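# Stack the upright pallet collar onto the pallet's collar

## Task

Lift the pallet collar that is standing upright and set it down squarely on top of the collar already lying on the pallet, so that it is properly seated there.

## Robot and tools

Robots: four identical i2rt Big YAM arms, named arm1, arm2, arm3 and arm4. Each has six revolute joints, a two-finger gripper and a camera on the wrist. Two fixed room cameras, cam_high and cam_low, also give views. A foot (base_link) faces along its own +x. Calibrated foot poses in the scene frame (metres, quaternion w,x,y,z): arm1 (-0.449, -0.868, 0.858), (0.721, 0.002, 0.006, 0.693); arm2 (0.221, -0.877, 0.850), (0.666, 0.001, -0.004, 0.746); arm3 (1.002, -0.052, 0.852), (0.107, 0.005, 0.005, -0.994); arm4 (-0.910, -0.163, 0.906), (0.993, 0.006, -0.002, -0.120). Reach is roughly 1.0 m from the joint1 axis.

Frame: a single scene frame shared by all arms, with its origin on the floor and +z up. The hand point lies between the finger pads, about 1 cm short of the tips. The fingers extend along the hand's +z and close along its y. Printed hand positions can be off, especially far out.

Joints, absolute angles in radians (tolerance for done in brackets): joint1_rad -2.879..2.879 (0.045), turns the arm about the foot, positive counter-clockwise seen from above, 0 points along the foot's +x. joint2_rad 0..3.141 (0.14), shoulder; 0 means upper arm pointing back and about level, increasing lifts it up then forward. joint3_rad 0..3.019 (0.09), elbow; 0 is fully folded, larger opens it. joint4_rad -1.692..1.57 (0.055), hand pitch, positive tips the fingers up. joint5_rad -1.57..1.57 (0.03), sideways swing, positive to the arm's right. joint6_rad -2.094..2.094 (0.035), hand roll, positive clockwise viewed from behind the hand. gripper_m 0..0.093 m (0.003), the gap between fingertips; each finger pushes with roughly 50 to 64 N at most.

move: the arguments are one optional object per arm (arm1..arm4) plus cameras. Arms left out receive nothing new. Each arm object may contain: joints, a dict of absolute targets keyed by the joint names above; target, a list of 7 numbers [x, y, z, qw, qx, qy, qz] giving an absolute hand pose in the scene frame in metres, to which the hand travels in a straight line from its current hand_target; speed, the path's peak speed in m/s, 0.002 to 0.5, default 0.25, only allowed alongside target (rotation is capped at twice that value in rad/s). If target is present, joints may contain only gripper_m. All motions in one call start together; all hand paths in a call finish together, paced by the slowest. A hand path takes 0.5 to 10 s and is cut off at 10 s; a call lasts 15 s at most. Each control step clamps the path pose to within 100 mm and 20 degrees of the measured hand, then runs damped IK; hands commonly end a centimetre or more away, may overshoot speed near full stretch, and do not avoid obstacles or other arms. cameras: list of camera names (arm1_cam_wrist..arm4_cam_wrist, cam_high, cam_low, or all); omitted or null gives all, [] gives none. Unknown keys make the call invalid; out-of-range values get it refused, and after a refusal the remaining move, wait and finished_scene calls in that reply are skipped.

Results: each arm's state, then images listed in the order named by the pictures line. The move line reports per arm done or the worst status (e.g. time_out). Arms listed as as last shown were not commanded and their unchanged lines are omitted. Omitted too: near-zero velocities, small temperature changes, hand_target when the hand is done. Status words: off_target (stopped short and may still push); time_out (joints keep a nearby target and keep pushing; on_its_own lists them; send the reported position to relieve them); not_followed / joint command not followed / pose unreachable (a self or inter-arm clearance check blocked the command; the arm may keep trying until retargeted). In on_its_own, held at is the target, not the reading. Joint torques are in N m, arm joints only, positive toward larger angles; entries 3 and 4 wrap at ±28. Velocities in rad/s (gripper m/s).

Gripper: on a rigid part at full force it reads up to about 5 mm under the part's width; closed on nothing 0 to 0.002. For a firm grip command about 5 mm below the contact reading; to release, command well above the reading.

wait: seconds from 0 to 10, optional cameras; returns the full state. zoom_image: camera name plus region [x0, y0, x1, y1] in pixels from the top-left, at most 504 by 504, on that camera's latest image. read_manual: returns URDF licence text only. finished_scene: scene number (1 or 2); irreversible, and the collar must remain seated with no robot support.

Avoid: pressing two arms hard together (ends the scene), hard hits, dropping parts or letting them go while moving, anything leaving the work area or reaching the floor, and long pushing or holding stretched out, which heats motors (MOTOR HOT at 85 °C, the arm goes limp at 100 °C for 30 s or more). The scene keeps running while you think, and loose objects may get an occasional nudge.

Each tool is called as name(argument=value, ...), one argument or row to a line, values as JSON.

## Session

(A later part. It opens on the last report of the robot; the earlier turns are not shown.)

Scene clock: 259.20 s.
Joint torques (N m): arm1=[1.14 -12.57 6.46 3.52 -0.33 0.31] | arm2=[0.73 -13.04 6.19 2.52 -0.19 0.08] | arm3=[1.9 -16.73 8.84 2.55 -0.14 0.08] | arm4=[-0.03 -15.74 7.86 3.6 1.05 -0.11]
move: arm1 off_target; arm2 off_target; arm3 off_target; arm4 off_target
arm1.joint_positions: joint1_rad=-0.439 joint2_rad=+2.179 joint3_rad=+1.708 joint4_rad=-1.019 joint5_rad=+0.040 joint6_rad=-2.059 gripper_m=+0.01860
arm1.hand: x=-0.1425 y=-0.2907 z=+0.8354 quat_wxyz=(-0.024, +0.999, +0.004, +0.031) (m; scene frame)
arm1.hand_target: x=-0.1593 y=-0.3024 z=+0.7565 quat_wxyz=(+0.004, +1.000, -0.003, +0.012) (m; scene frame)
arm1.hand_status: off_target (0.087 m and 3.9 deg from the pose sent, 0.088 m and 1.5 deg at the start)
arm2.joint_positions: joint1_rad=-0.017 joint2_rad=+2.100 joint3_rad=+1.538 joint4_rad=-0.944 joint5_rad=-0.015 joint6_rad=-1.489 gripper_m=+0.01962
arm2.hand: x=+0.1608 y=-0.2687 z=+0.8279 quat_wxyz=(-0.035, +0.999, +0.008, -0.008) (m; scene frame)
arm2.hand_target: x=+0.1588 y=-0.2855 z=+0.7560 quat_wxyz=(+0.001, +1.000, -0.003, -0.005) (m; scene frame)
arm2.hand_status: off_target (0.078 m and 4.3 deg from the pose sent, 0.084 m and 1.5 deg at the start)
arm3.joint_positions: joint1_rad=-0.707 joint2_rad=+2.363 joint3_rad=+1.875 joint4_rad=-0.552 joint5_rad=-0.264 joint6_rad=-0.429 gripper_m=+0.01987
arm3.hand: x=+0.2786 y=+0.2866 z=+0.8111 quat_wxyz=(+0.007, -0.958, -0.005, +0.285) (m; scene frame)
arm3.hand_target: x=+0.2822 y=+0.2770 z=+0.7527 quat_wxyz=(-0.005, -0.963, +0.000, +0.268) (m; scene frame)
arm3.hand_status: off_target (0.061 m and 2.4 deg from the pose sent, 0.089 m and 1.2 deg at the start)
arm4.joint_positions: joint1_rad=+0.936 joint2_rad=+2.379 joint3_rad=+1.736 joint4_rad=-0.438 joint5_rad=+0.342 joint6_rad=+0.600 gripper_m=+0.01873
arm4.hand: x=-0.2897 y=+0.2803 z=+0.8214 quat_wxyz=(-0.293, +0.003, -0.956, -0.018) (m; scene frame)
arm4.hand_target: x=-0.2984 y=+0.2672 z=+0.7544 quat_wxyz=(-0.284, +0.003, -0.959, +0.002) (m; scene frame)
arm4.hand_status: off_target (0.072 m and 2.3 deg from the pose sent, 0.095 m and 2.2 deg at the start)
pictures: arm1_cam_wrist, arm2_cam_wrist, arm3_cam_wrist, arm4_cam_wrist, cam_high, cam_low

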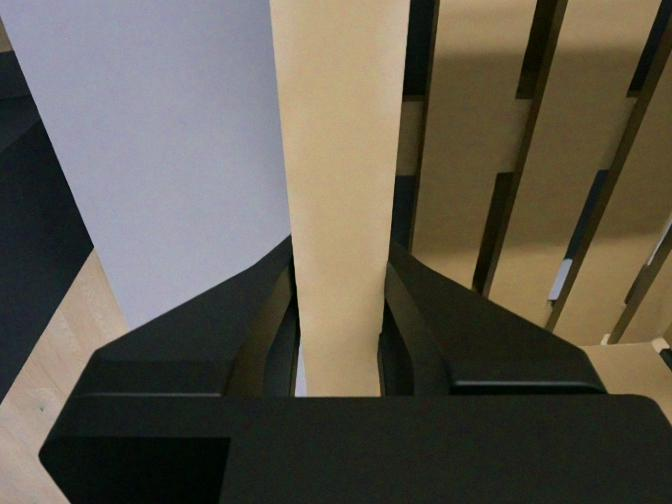

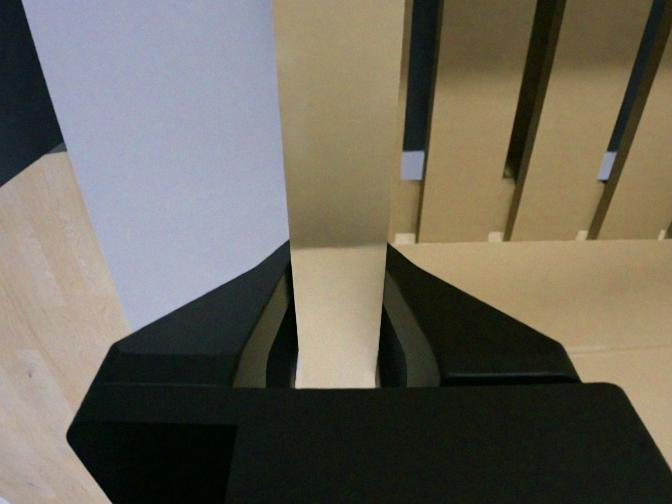

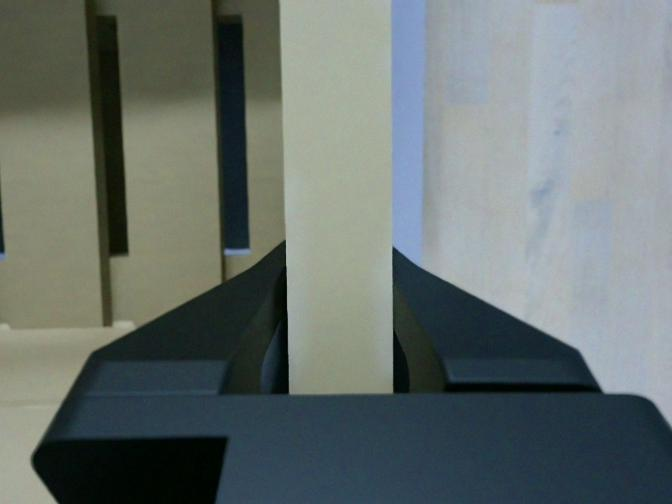

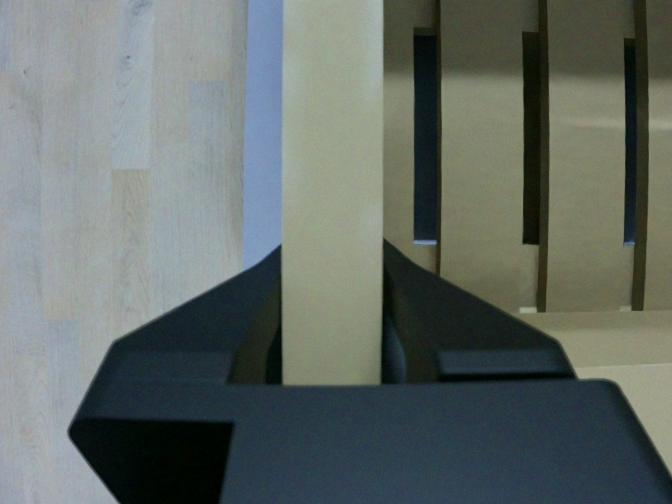

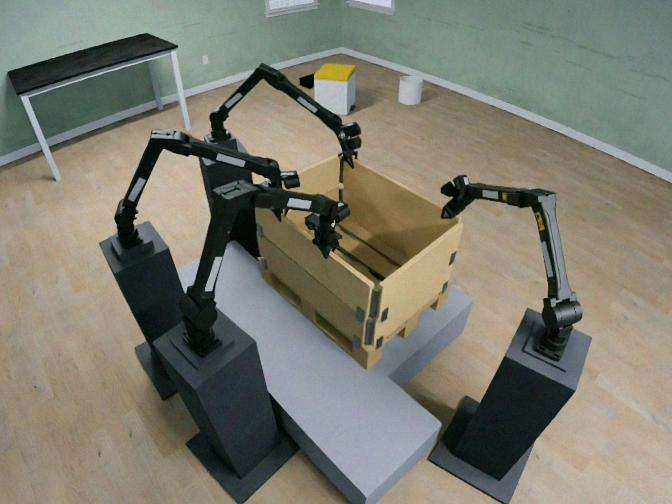

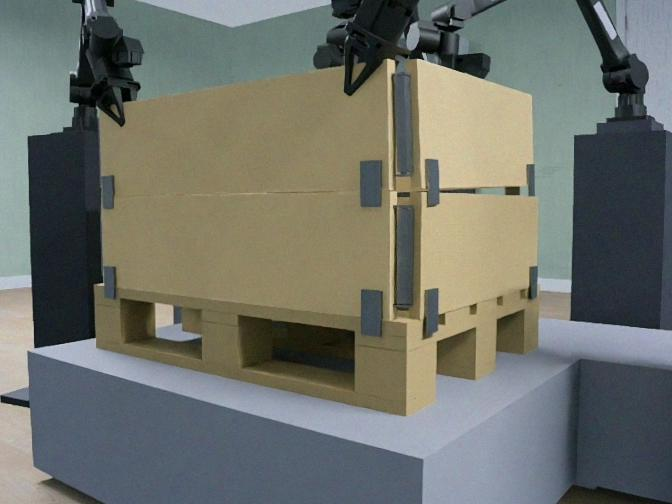

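move(
  arm1={"target":[-0.152,-0.300,0.895,-0.01,1,-0.003,0.008],"speed":0.08},
  arm2={"target":[0.158,-0.286,0.90,-0.01,1,-0.003,-0.005],"speed":0.08},
  arm3={"target":[0.277,0.275,0.815,0.003,0.963,0.0,-0.268],"speed":0.08},
  arm4={"target":[-0.292,0.270,0.825,0.285,0.0,0.957,0],"speed":0.08},
  cameras=["cam_low"],
)

move(
  arm1={"target":[-0.152,-0.325,0.88,-0.01,1,-0.003,0.008],"speed":0.08},
  arm2={"target":[0.158,-0.31,0.88,-0.01,1,-0.003,-0.005],"speed":0.08},
  arm3={"target":[0.277,0.255,0.81,0.003,0.963,0.0,-0.268],"speed":0.08},
  arm4={"target":[-0.292,0.25,0.82,0.285,0.0,0.957,0],"speed":0.08},
)

zoom_image(
  camera="cam_low",
  region=[80, 20, 580, 360],
)

zoom_image(
  camera="cam_high",
  region=[240, 140, 480, 370],
)

Scene clock: 268.60 s.
Joint torques (N m): arm1=[0.15 -27.75 12.49 -3.26 -0.13 0.18] | arm2=[-0.32 -30.8 9.89 -4 -0.21 -0.05] | arm3=[2.14 -23.41 10.17 0.14 -0.36 0.1] | arm4=[-0.03 -23.3 8.59 0.49 0.91 -0.08]
move: arm1 off_target; arm2 off_target; arm3 off_target; arm4 done
arm1.joint_positions: joint1_rad=-0.436 joint2_rad=+2.191 joint3_rad=+1.715 joint4_rad=-1.082 joint5_rad=+0.011 joint6_rad=-2.060 gripper_m=+0.01860
arm1.hand: x=-0.1551 y=-0.3002 z=+0.8299 quat_wxyz=(-0.001, +1.000, +0.007, +0.002) (m; scene frame)
arm1.hand_target: x=-0.1509 y=-0.2973 z=+0.8919 quat_wxyz=(-0.018, +1.000, -0.002, +0.011) (m; scene frame)
arm1.hand_status: off_target (0.065 m and 1.7 deg from the pose sent, 0.061 m and 3.2 deg at the start)
arm2.joint_positions: joint1_rad=-0.001 joint2_rad=+2.102 joint3_rad=+1.558 joint4_rad=-1.008 joint5_rad=-0.010 joint6_rad=-1.476 gripper_m=+0.01948
arm2.hand: x=+0.1526 y=-0.2769 z=+0.8324 quat_wxyz=(-0.012, +1.000, +0.009, -0.004) (m; scene frame)
arm2.hand_target: x=+0.1575 y=-0.2818 z=+0.8954 quat_wxyz=(-0.019, +1.000, -0.003, -0.005) (m; scene frame)
arm2.hand_status: off_target (0.068 m and 1.4 deg from the pose sent, 0.074 m and 3.2 deg at the start)
arm3.joint_positions: joint1_rad=-0.705 joint2_rad=+2.358 joint3_rad=+1.881 joint4_rad=-0.584 joint5_rad=-0.249 joint6_rad=-0.426 gripper_m=+0.01984
arm3.hand: x=+0.2819 y=+0.2856 z=+0.8132 quat_wxyz=(+0.008, -0.962, -0.002, +0.273) (m; scene frame)
arm3.hand_target: x=+0.2770 y=+0.2760 z=+0.8152 quat_wxyz=(-0.001, -0.963, +0.001, +0.269) (m; scene frame)
arm3.hand_status: off_target (0.012 m and 1.4 deg from the pose sent, 0.012 m and 2.4 deg at the start)
arm4.joint_positions: joint1_rad=+0.935 joint2_rad=+2.371 joint3_rad=+1.734 joint4_rad=-0.459 joint5_rad=+0.344 joint6_rad=+0.607 gripper_m=+0.01874
arm4.hand: x=-0.2920 y=+0.2773 z=+0.8238 quat_wxyz=(-0.288, +0.001, -0.958, -0.014) (m; scene frame)
arm4.hand_target: x=-0.2917 y=+0.2705 z=+0.8252 quat_wxyz=(-0.286, -0.003, -0.958, -0.002) (m; scene frame)
arm4.hand_status: done (0.007 m and 1.6 deg from the pose sent, 0.011 m and 2.3 deg at the start)
pictures: cam_low

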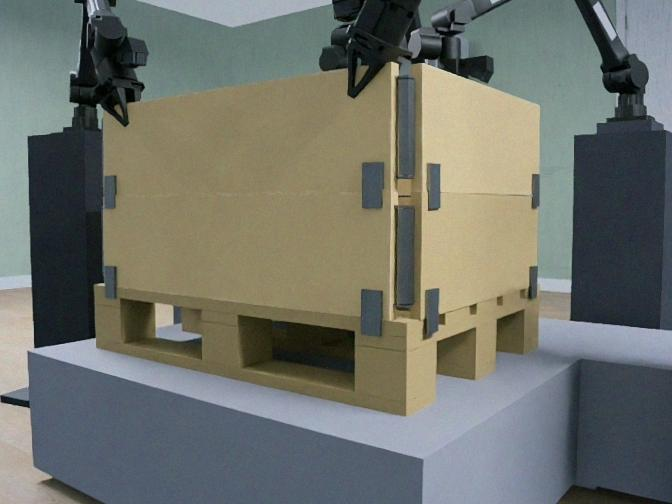

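Scene clock: 269.67 s.
Joint torques (N m): arm1=[-1.49 -29.1 6.71 -2.47 -0.06 0.03] | arm2=[-0.32 -31.5 4.45 -3.23 -0.21 -0.04] | arm3=[2.78 -24.23 7.54 0.79 -0.32 0.32] | arm4=[-0.91 -23.82 6.08 0.96 0.86 -0.33]
move: arm1 off_target; arm2 off_target; arm3 off_target; arm4 off_target
arm1.joint_positions: joint1_rad=-0.436 joint2_rad=+2.179 joint3_rad=+1.678 joint4_rad=-1.048 joint5_rad=+0.009 joint6_rad=-2.062 gripper_m=+0.01859
arm1.hand: x=-0.1580 y=-0.3054 z=+0.8247 quat_wxyz=(-0.005, +1.000, +0.008, +0.004) (m; scene frame)
arm1.hand_target: x=-0.1523 y=-0.3234 z=+0.8755 quat_wxyz=(-0.010, +1.000, -0.003, +0.007) (m; scene frame)
arm1.hand_status: off_target (0.059 m and 1.5 deg from the pose sent, 0.056 m and 1.7 deg at the start)
arm2.joint_positions: joint1_rad=+0.003 joint2_rad=+2.089 joint3_rad=+1.518 joint4_rad=-0.967 joint5_rad=-0.010 joint6_rad=-1.471 gripper_m=+0.01948
arm2.hand: x=+0.1507 y=-0.2825 z=+0.8274 quat_wxyz=(-0.020, +1.000, +0.008, -0.005) (m; scene frame)
arm2.hand_target: x=+0.1574 y=-0.3071 z=+0.8743 quat_wxyz=(-0.011, +1.000, -0.003, -0.005) (m; scene frame)
arm2.hand_status: off_target (0.060 m and 1.7 deg from the pose sent, 0.058 m and 1.4 deg at the start)
arm3.joint_positions: joint1_rad=-0.687 joint2_rad=+2.351 joint3_rad=+1.867 joint4_rad=-0.570 joint5_rad=-0.241 joint6_rad=-0.426 gripper_m=+0.01983
arm3.hand: x=+0.2776 y=+0.2732 z=+0.8134 quat_wxyz=(+0.010, -0.961, -0.010, +0.275) (m; scene frame)
arm3.hand_target: x=+0.2770 y=+0.2553 z=+0.8100 quat_wxyz=(-0.003, -0.963, +0.000, +0.268) (m; scene frame)
arm3.hand_status: off_target (0.019 m and 2.0 deg from the pose sent, 0.031 m and 1.4 deg at the start)
arm4.joint_positions: joint1_rad=+0.922 joint2_rad=+2.362 joint3_rad=+1.707 joint4_rad=-0.432 joint5_rad=+0.335 joint6_rad=+0.607 gripper_m=+0.01874
arm4.hand: x=-0.2900 y=+0.2675 z=+0.8215 quat_wxyz=(-0.289, -0.006, -0.957, -0.018) (m; scene frame)
arm4.hand_target: x=-0.2917 y=+0.2503 z=+0.8198 quat_wxyz=(-0.285, +0.000, -0.959, +0.000) (m; scene frame)
arm4.hand_status: off_target (0.018 m and 2.2 deg from the pose sent, 0.028 m and 1.6 deg at the start)
pictures: arm1_cam_wrist, arm2_cam_wrist, arm3_cam_wrist, arm4_cam_wrist, cam_high, cam_low

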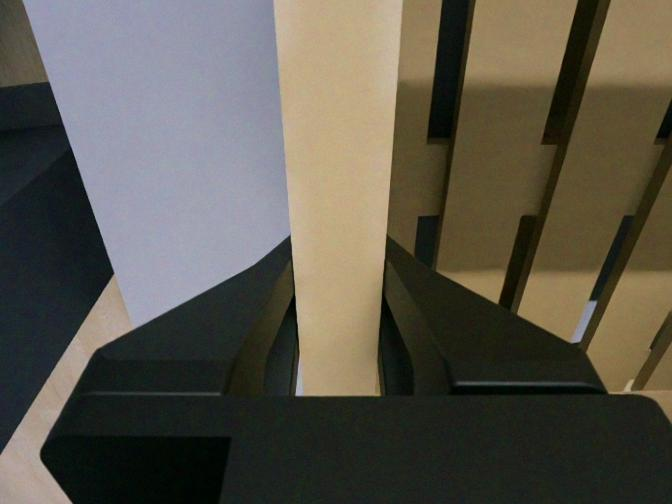

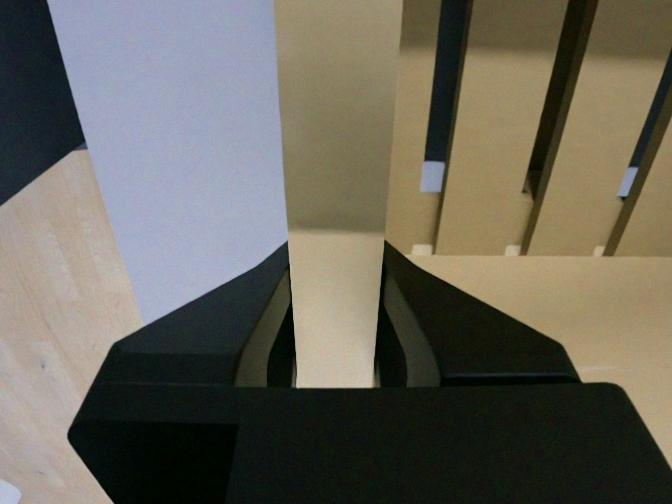

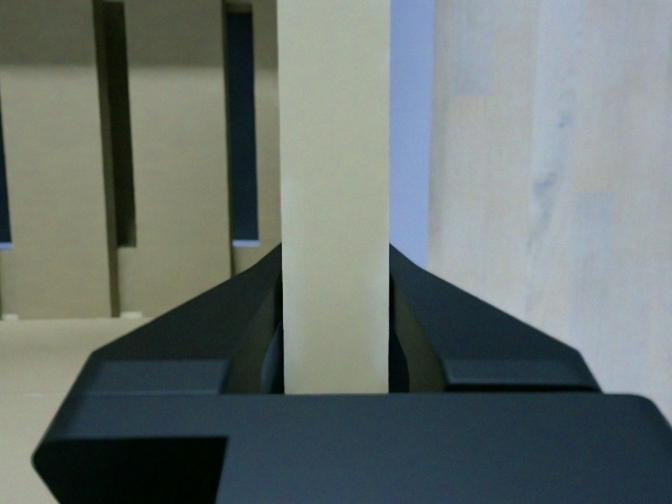

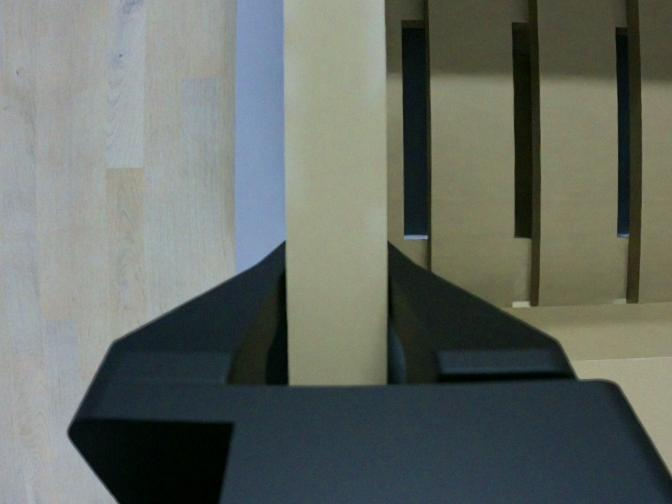

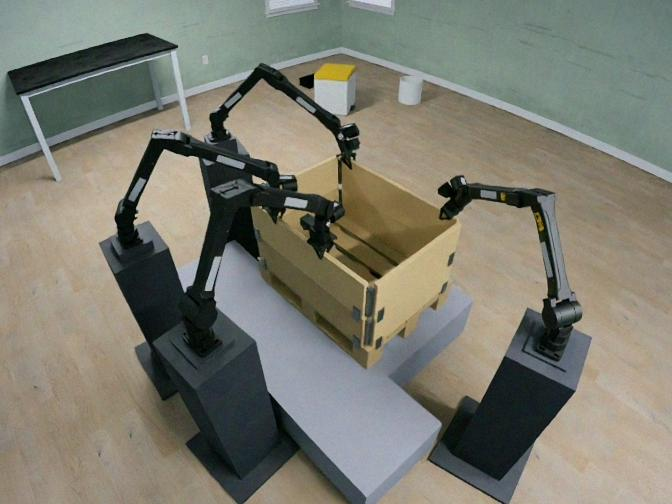

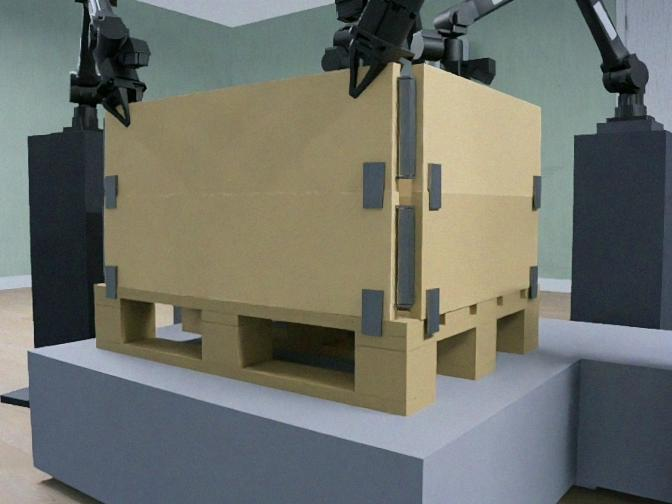

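Scaled by 1.008 from the camera's 672x504 image, which has a finer 960x720 frame.

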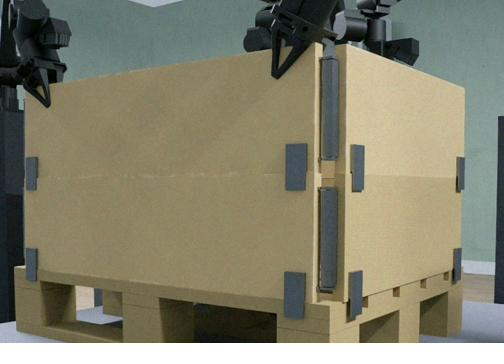

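Scaled by 2.100 from the camera's 672x504 image, which has a finer 960x720 frame.

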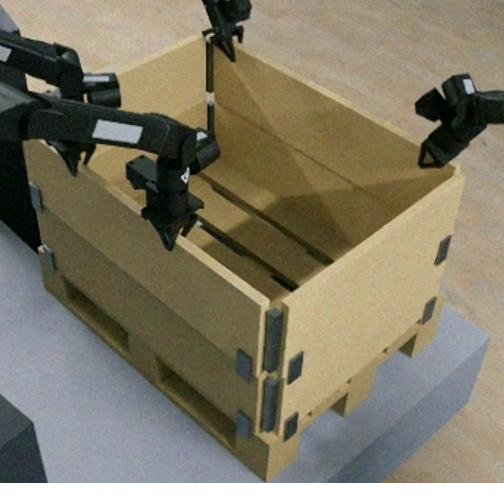

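Dropped in all around; press down with slight northward return.

move(
  arm1={"target":[-0.155,-0.30,0.745,0,1,0.0,0.006],"speed":0.08},
  arm2={"target":[0.154,-0.278,0.745,0,1,0.0,-0.005],"speed":0.08},
  arm3={"target":[0.279,0.275,0.745,0.003,0.963,0.0,-0.268],"speed":0.08},
  arm4={"target":[-0.291,0.268,0.745,0.285,0.0,0.957,0],"speed":0.08},
)

zoom_image(
  camera="cam_low",
  region=[80, 20, 580, 360],
)

zoom_image(
  camera="cam_high",
  region=[250, 240, 470, 370],
)

zoom_image(
  camera="cam_low",
  region=[340, 120, 560, 240],
)

Scene clock: 275.43 s.
Joint torques (N m): arm1=[0.26 -12.45 8.31 3.38 0.07 0.19] | arm2=[-0.32 -11.99 8.02 1.99 -0.35 -0.08] | arm3=[0.91 -16.15 8.16 3.04 -0.56 0.09] | arm4=[0.85 -14.62 9.24 3.54 1.08 -0.16]
Heat: arm1: hottest joint3_rad 52 °C; arm2: hottest joint2_rad 44 °C; arm3: hottest joint2_rad 55 °C; arm4: hottest joint3_rad 52 °C.
move: arm1 off_target; arm2 off_target; arm3 off_target; arm4 off_target
arm1.joint_positions: joint1_rad=-0.435 joint2_rad=+2.182 joint3_rad=+1.667 joint4_rad=-1.013 joint5_rad=+0.006 joint6_rad=-2.062 gripper_m=+0.01859
arm1.hand: x=-0.1577 y=-0.3018 z=+0.8190 quat_wxyz=(-0.015, +1.000, +0.009, +0.007) (m; scene frame)
arm1.hand_target: x=-0.1615 y=-0.3095 z=+0.7502 quat_wxyz=(+0.005, +1.000, +0.000, -0.001) (m; scene frame)
arm1.hand_status: off_target (0.074 m and 2.0 deg from the pose sent, 0.080 m and 1.1 deg at the start)
arm2.joint_positions: joint1_rad=+0.003 joint2_rad=+2.098 joint3_rad=+1.511 joint4_rad=-0.931 joint5_rad=-0.010 joint6_rad=-1.470 gripper_m=+0.01948
arm2.hand: x=+0.1503 y=-0.2787 z=+0.8202 quat_wxyz=(-0.029, +1.000, +0.008, -0.006) (m; scene frame)
arm2.hand_target: x=+0.1551 y=-0.2899 z=+0.7505 quat_wxyz=(+0.007, +1.000, -0.001, -0.004) (m; scene frame)
arm2.hand_status: off_target (0.075 m and 3.5 deg from the pose sent, 0.083 m and 2.5 deg at the start)
arm3.joint_positions: joint1_rad=-0.691 joint2_rad=+2.354 joint3_rad=+1.860 joint4_rad=-0.549 joint5_rad=-0.247 joint6_rad=-0.426 gripper_m=+0.01983
arm3.hand: x=+0.2774 y=+0.2753 z=+0.8109 quat_wxyz=(+0.011, -0.960, -0.010, +0.281) (m; scene frame)
arm3.hand_target: x=+0.2856 y=+0.2718 z=+0.7480 quat_wxyz=(-0.004, -0.964, +0.000, +0.266) (m; scene frame)
arm3.hand_status: off_target (0.066 m and 2.4 deg from the pose sent, 0.068 m and 2.0 deg at the start)
arm4.joint_positions: joint1_rad=+0.922 joint2_rad=+2.369 joint3_rad=+1.707 joint4_rad=-0.419 joint5_rad=+0.338 joint6_rad=+0.607 gripper_m=+0.01873
arm4.hand: x=-0.2890 y=+0.2677 z=+0.8180 quat_wxyz=(-0.292, -0.006, -0.956, -0.019) (m; scene frame)
arm4.hand_target: x=-0.2983 y=+0.2625 z=+0.7497 quat_wxyz=(-0.284, +0.000, -0.959, +0.001) (m; scene frame)
arm4.hand_status: off_target (0.073 m and 2.4 deg from the pose sent, 0.077 m and 2.2 deg at the start)
pictures: arm1_cam_wrist, arm2_cam_wrist, arm3_cam_wrist, arm4_cam_wrist, cam_high, cam_low

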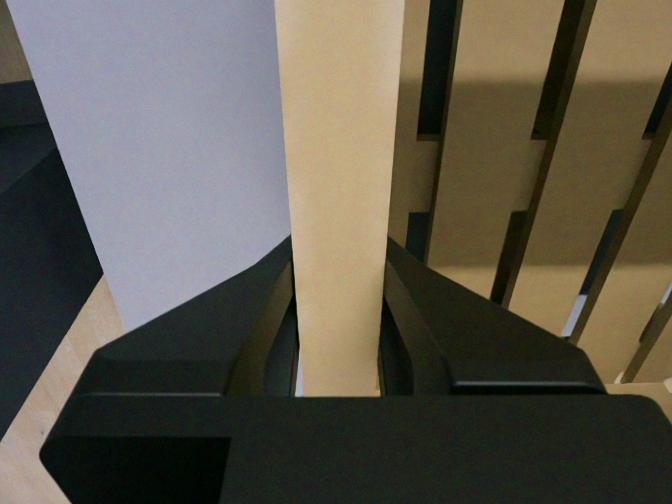

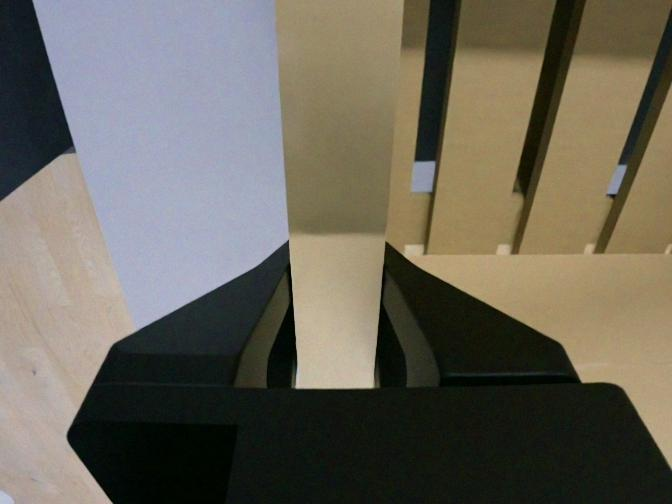

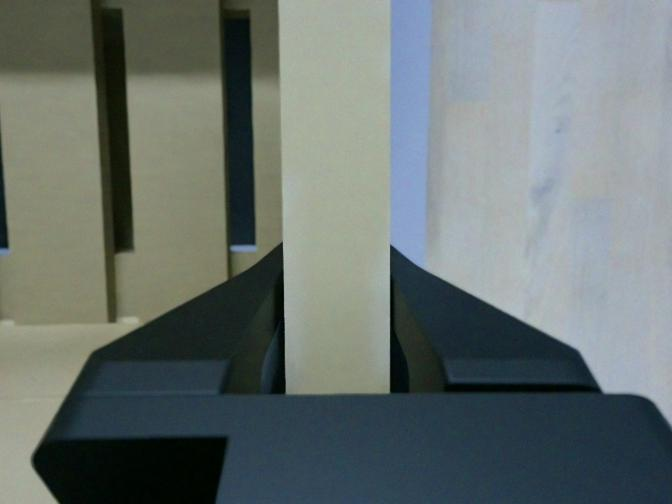

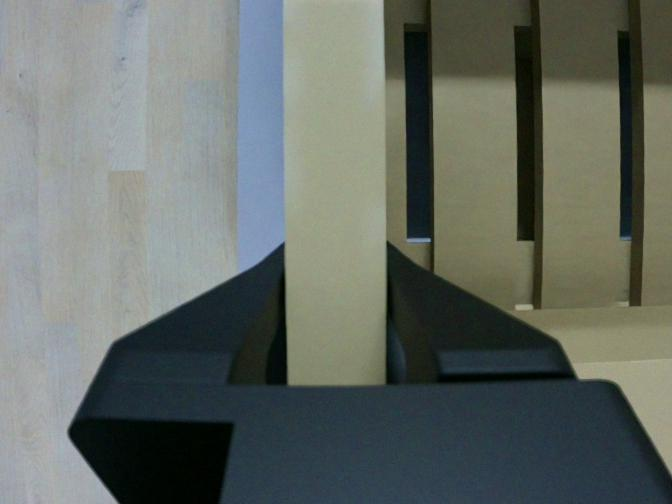

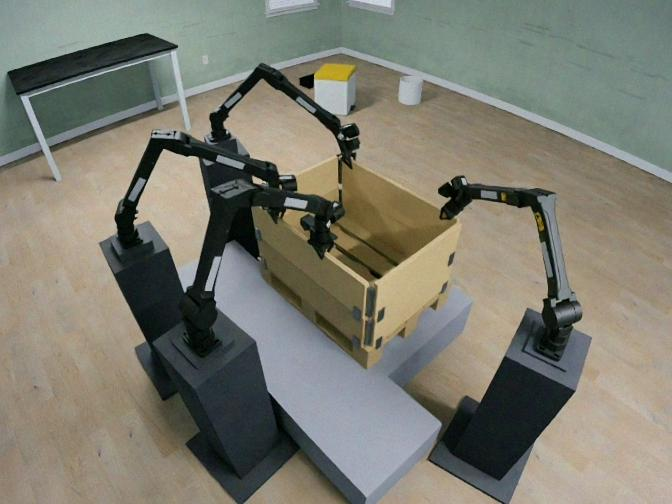

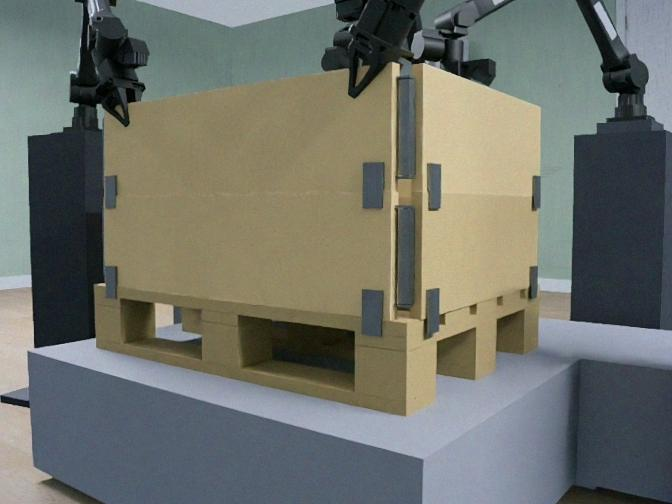

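Scaled by 1.008 from the camera's 672x504 image, which has a finer 960x720 frame.

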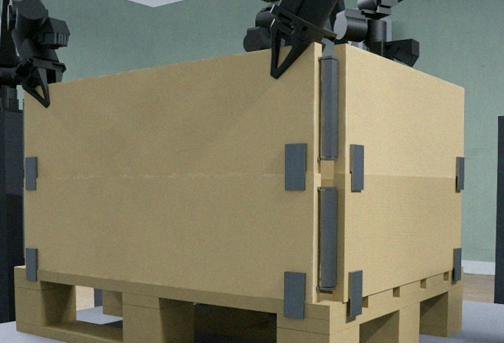

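Scaled by 2.291 from the camera's 672x504 image, which has a finer 960x720 frame.

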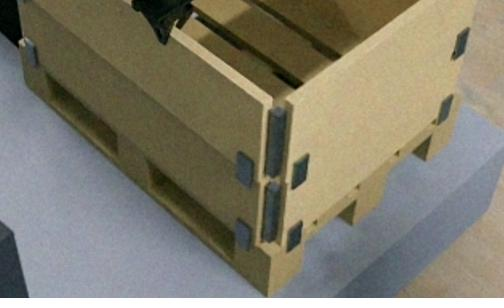

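Scaled by 2.291 from the camera's 672x504 image, which has a finer 960x720 frame.

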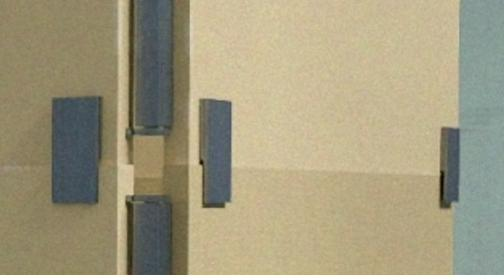

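move(
  arm1={"joints":{"gripper_m":0.085}},
  arm2={"joints":{"gripper_m":0.085}},
  arm3={"joints":{"gripper_m":0.085}},
  arm4={"joints":{"gripper_m":0.085}},
  cameras=["cam_low"],
)

move(
  arm1={"target":[-0.157,-0.302,0.98,0,1,0.003,0.004],"speed":0.12},
  arm2={"target":[0.152,-0.279,0.98,0,1,0.003,-0.006],"speed":0.12},
  arm3={"target":[0.278,0.277,0.99,0,0.964,0.0,-0.268],"speed":0.12},
  arm4={"target":[-0.289,0.27,1.0,0.3,0.0,0.953,0],"speed":0.12},
  cameras=["cam_low","cam_high"],
)

zoom_image(
  camera="cam_low",
  region=[80, 20, 580, 360],
)

zoom_image(
  camera="cam_high",
  region=[240, 140, 480, 370],
)

Scene clock: 282.60 s.
Joint torques (N m): arm1=[0.32 -18.73 7.92 0.49 -0.05 0.11] | arm2=[-0.44 -18.55 7.09 0.29 -0.24 -0.1] | arm3=[0.62 -16.67 8.2 1.37 -0.1 0.07] | arm4=[-0.32 -16.09 7.58 1.36 0.2 -0.16]
move: arm1 done; arm2 done; arm3 done; arm4 done
arm1.joint_positions: joint1_rad=-0.437 joint2_rad=+2.256 joint3_rad=+1.666 joint4_rad=-0.944 joint5_rad=+0.011 joint6_rad=-2.045 gripper_m=+0.08492
arm1.joint_status: all done
arm1.hand: x=-0.1553 y=-0.3002 z=+0.7737 quat_wxyz=(-0.011, +1.000, -0.001, +0.008) (m; scene frame)
arm2.joint_positions: joint1_rad=+0.006 joint2_rad=+2.169 joint3_rad=+1.516 joint4_rad=-0.888 joint5_rad=-0.013 joint6_rad=-1.465 gripper_m=+0.08494
arm2.joint_status: all done
arm2.hand: x=+0.1484 y=-0.2786 z=+0.7808 quat_wxyz=(-0.018, +1.000, +0.007, -0.006) (m; scene frame)
arm3.joint_positions: joint1_rad=-0.686 joint2_rad=+2.359 joint3_rad=+1.860 joint4_rad=-0.497 joint5_rad=-0.271 joint6_rad=-0.415 gripper_m=+0.08495
arm3.joint_status: all done
arm3.hand: x=+0.2658 y=+0.2724 z=+0.8138 quat_wxyz=(+0.009, -0.952, -0.013, +0.305) (m; scene frame)
arm4.joint_positions: joint1_rad=+0.936 joint2_rad=+2.385 joint3_rad=+1.727 joint4_rad=-0.353 joint5_rad=+0.361 joint6_rad=+0.597 gripper_m=+0.08492
arm4.joint_status: all done
arm4.hand: x=-0.2790 y=+0.2854 z=+0.8240 quat_wxyz=(-0.324, -0.005, -0.946, -0.032) (m; scene frame)
pictures: cam_low

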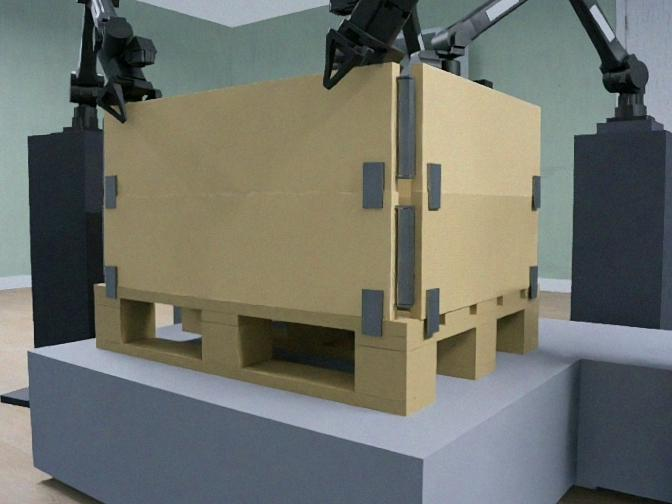

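Scene clock: 285.53 s.
Joint torques (N m): arm1=[0.56 -21.6 15.97 -0.55 -0.02 -0.02] | arm2=[-0.26 -22.59 12.88 -0.43 -0.3 -0.2] | arm3=[0.15 -23.71 13.45 0.64 -0.1 -0.07] | arm4=[0.15 -23.06 14.54 0.68 0.4 -0.11]
move: arm1 off_target; arm2 off_target; arm3 off_target; arm4 off_target
arm1.joint_positions: joint1_rad=-0.437 joint2_rad=+2.057 joint3_rad=+1.814 joint4_rad=-1.379 joint5_rad=+0.021 joint6_rad=-2.045 gripper_m=+0.08492
arm1.hand: x=-0.1625 y=-0.3212 z=+0.9476 quat_wxyz=(+0.031, +1.000, +0.000, -0.008) (m; scene frame)
arm1.hand_target: x=-0.1564 y=-0.3043 z=+0.9802 quat_wxyz=(+0.002, +1.000, +0.003, +0.009) (m; scene frame)
arm1.hand_status: off_target (0.038 m and 3.8 deg from the pose sent, 0.206 m and 1.4 deg at the start)
arm2.joint_positions: joint1_rad=+0.005 joint2_rad=+1.973 joint3_rad=+1.703 joint4_rad=-1.350 joint5_rad=-0.013 joint6_rad=-1.470 gripper_m=+0.08495
arm2.hand: x=+0.1499 y=-0.2930 z=+0.9588 quat_wxyz=(+0.021, +1.000, +0.008, -0.002) (m; scene frame)
arm2.hand_target: x=+0.1523 y=-0.2799 z=+0.9804 quat_wxyz=(+0.000, +1.000, +0.005, -0.006) (m; scene frame)
arm2.hand_status: off_target (0.025 m and 2.5 deg from the pose sent, 0.199 m and 2.1 deg at the start)
arm3.joint_positions: joint1_rad=-0.686 joint2_rad=+2.204 joint3_rad=+2.034 joint4_rad=-0.949 joint5_rad=-0.246 joint6_rad=-0.424 gripper_m=+0.08496
arm3.hand: x=+0.2857 y=+0.2646 z=+0.9630 quat_wxyz=(-0.007, -0.969, -0.006, +0.248) (m; scene frame)
arm3.hand_target: x=+0.2798 y=+0.2780 z=+0.9901 quat_wxyz=(+0.006, -0.964, -0.003, +0.266) (m; scene frame)
arm3.hand_status: off_target (0.031 m and 2.6 deg from the pose sent, 0.177 m and 4.8 deg at the start)
arm4.joint_positions: joint1_rad=+0.935 joint2_rad=+2.157 joint3_rad=+1.762 joint4_rad=-0.754 joint5_rad=+0.378 joint6_rad=+0.597 gripper_m=+0.08494
arm4.hand: x=-0.3044 y=+0.2589 z=+0.9628 quat_wxyz=(-0.277, +0.006, -0.961, +0.017) (m; scene frame)
arm4.hand_target: x=-0.2905 y=+0.2686 z=+1.0005 quat_wxyz=(-0.301, +0.000, -0.954, +0.000) (m; scene frame)
arm4.hand_status: off_target (0.042 m and 3.4 deg from the pose sent, 0.177 m and 4.7 deg at the start)
pictures: cam_high, cam_low

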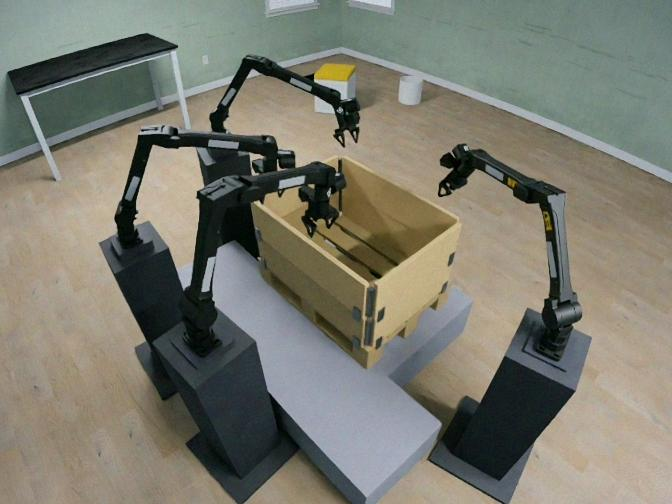

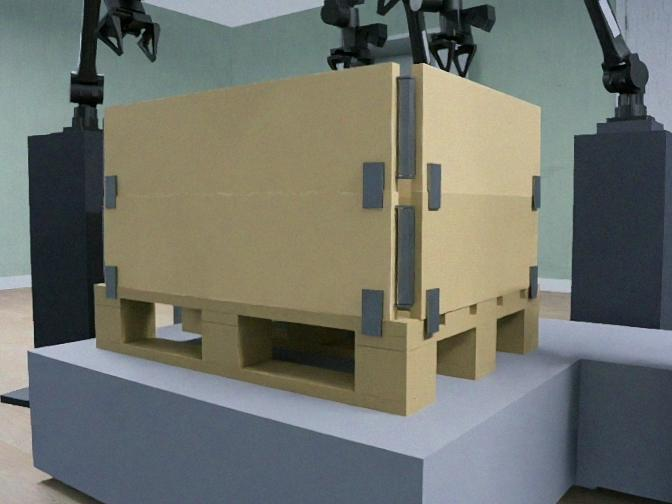

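Scaled by 1.008 from the camera's 672x504 image, which has a finer 960x720 frame.

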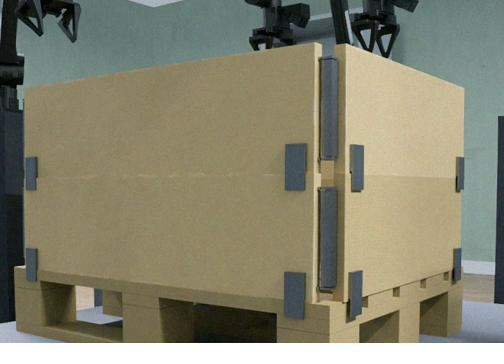

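Scaled by 2.100 from the camera's 672x504 image, which has a finer 960x720 frame.

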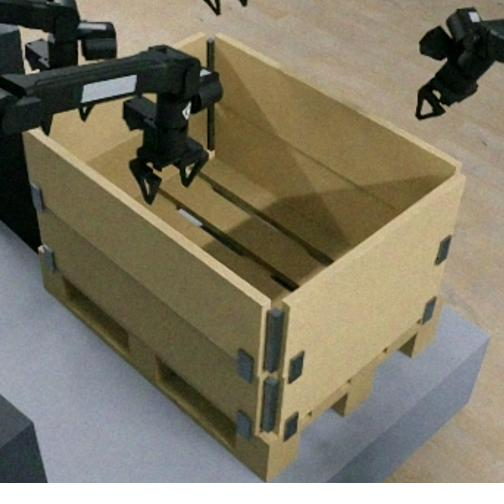

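finished_scene(
  scene=2,
)

The scene is finished: the task was done.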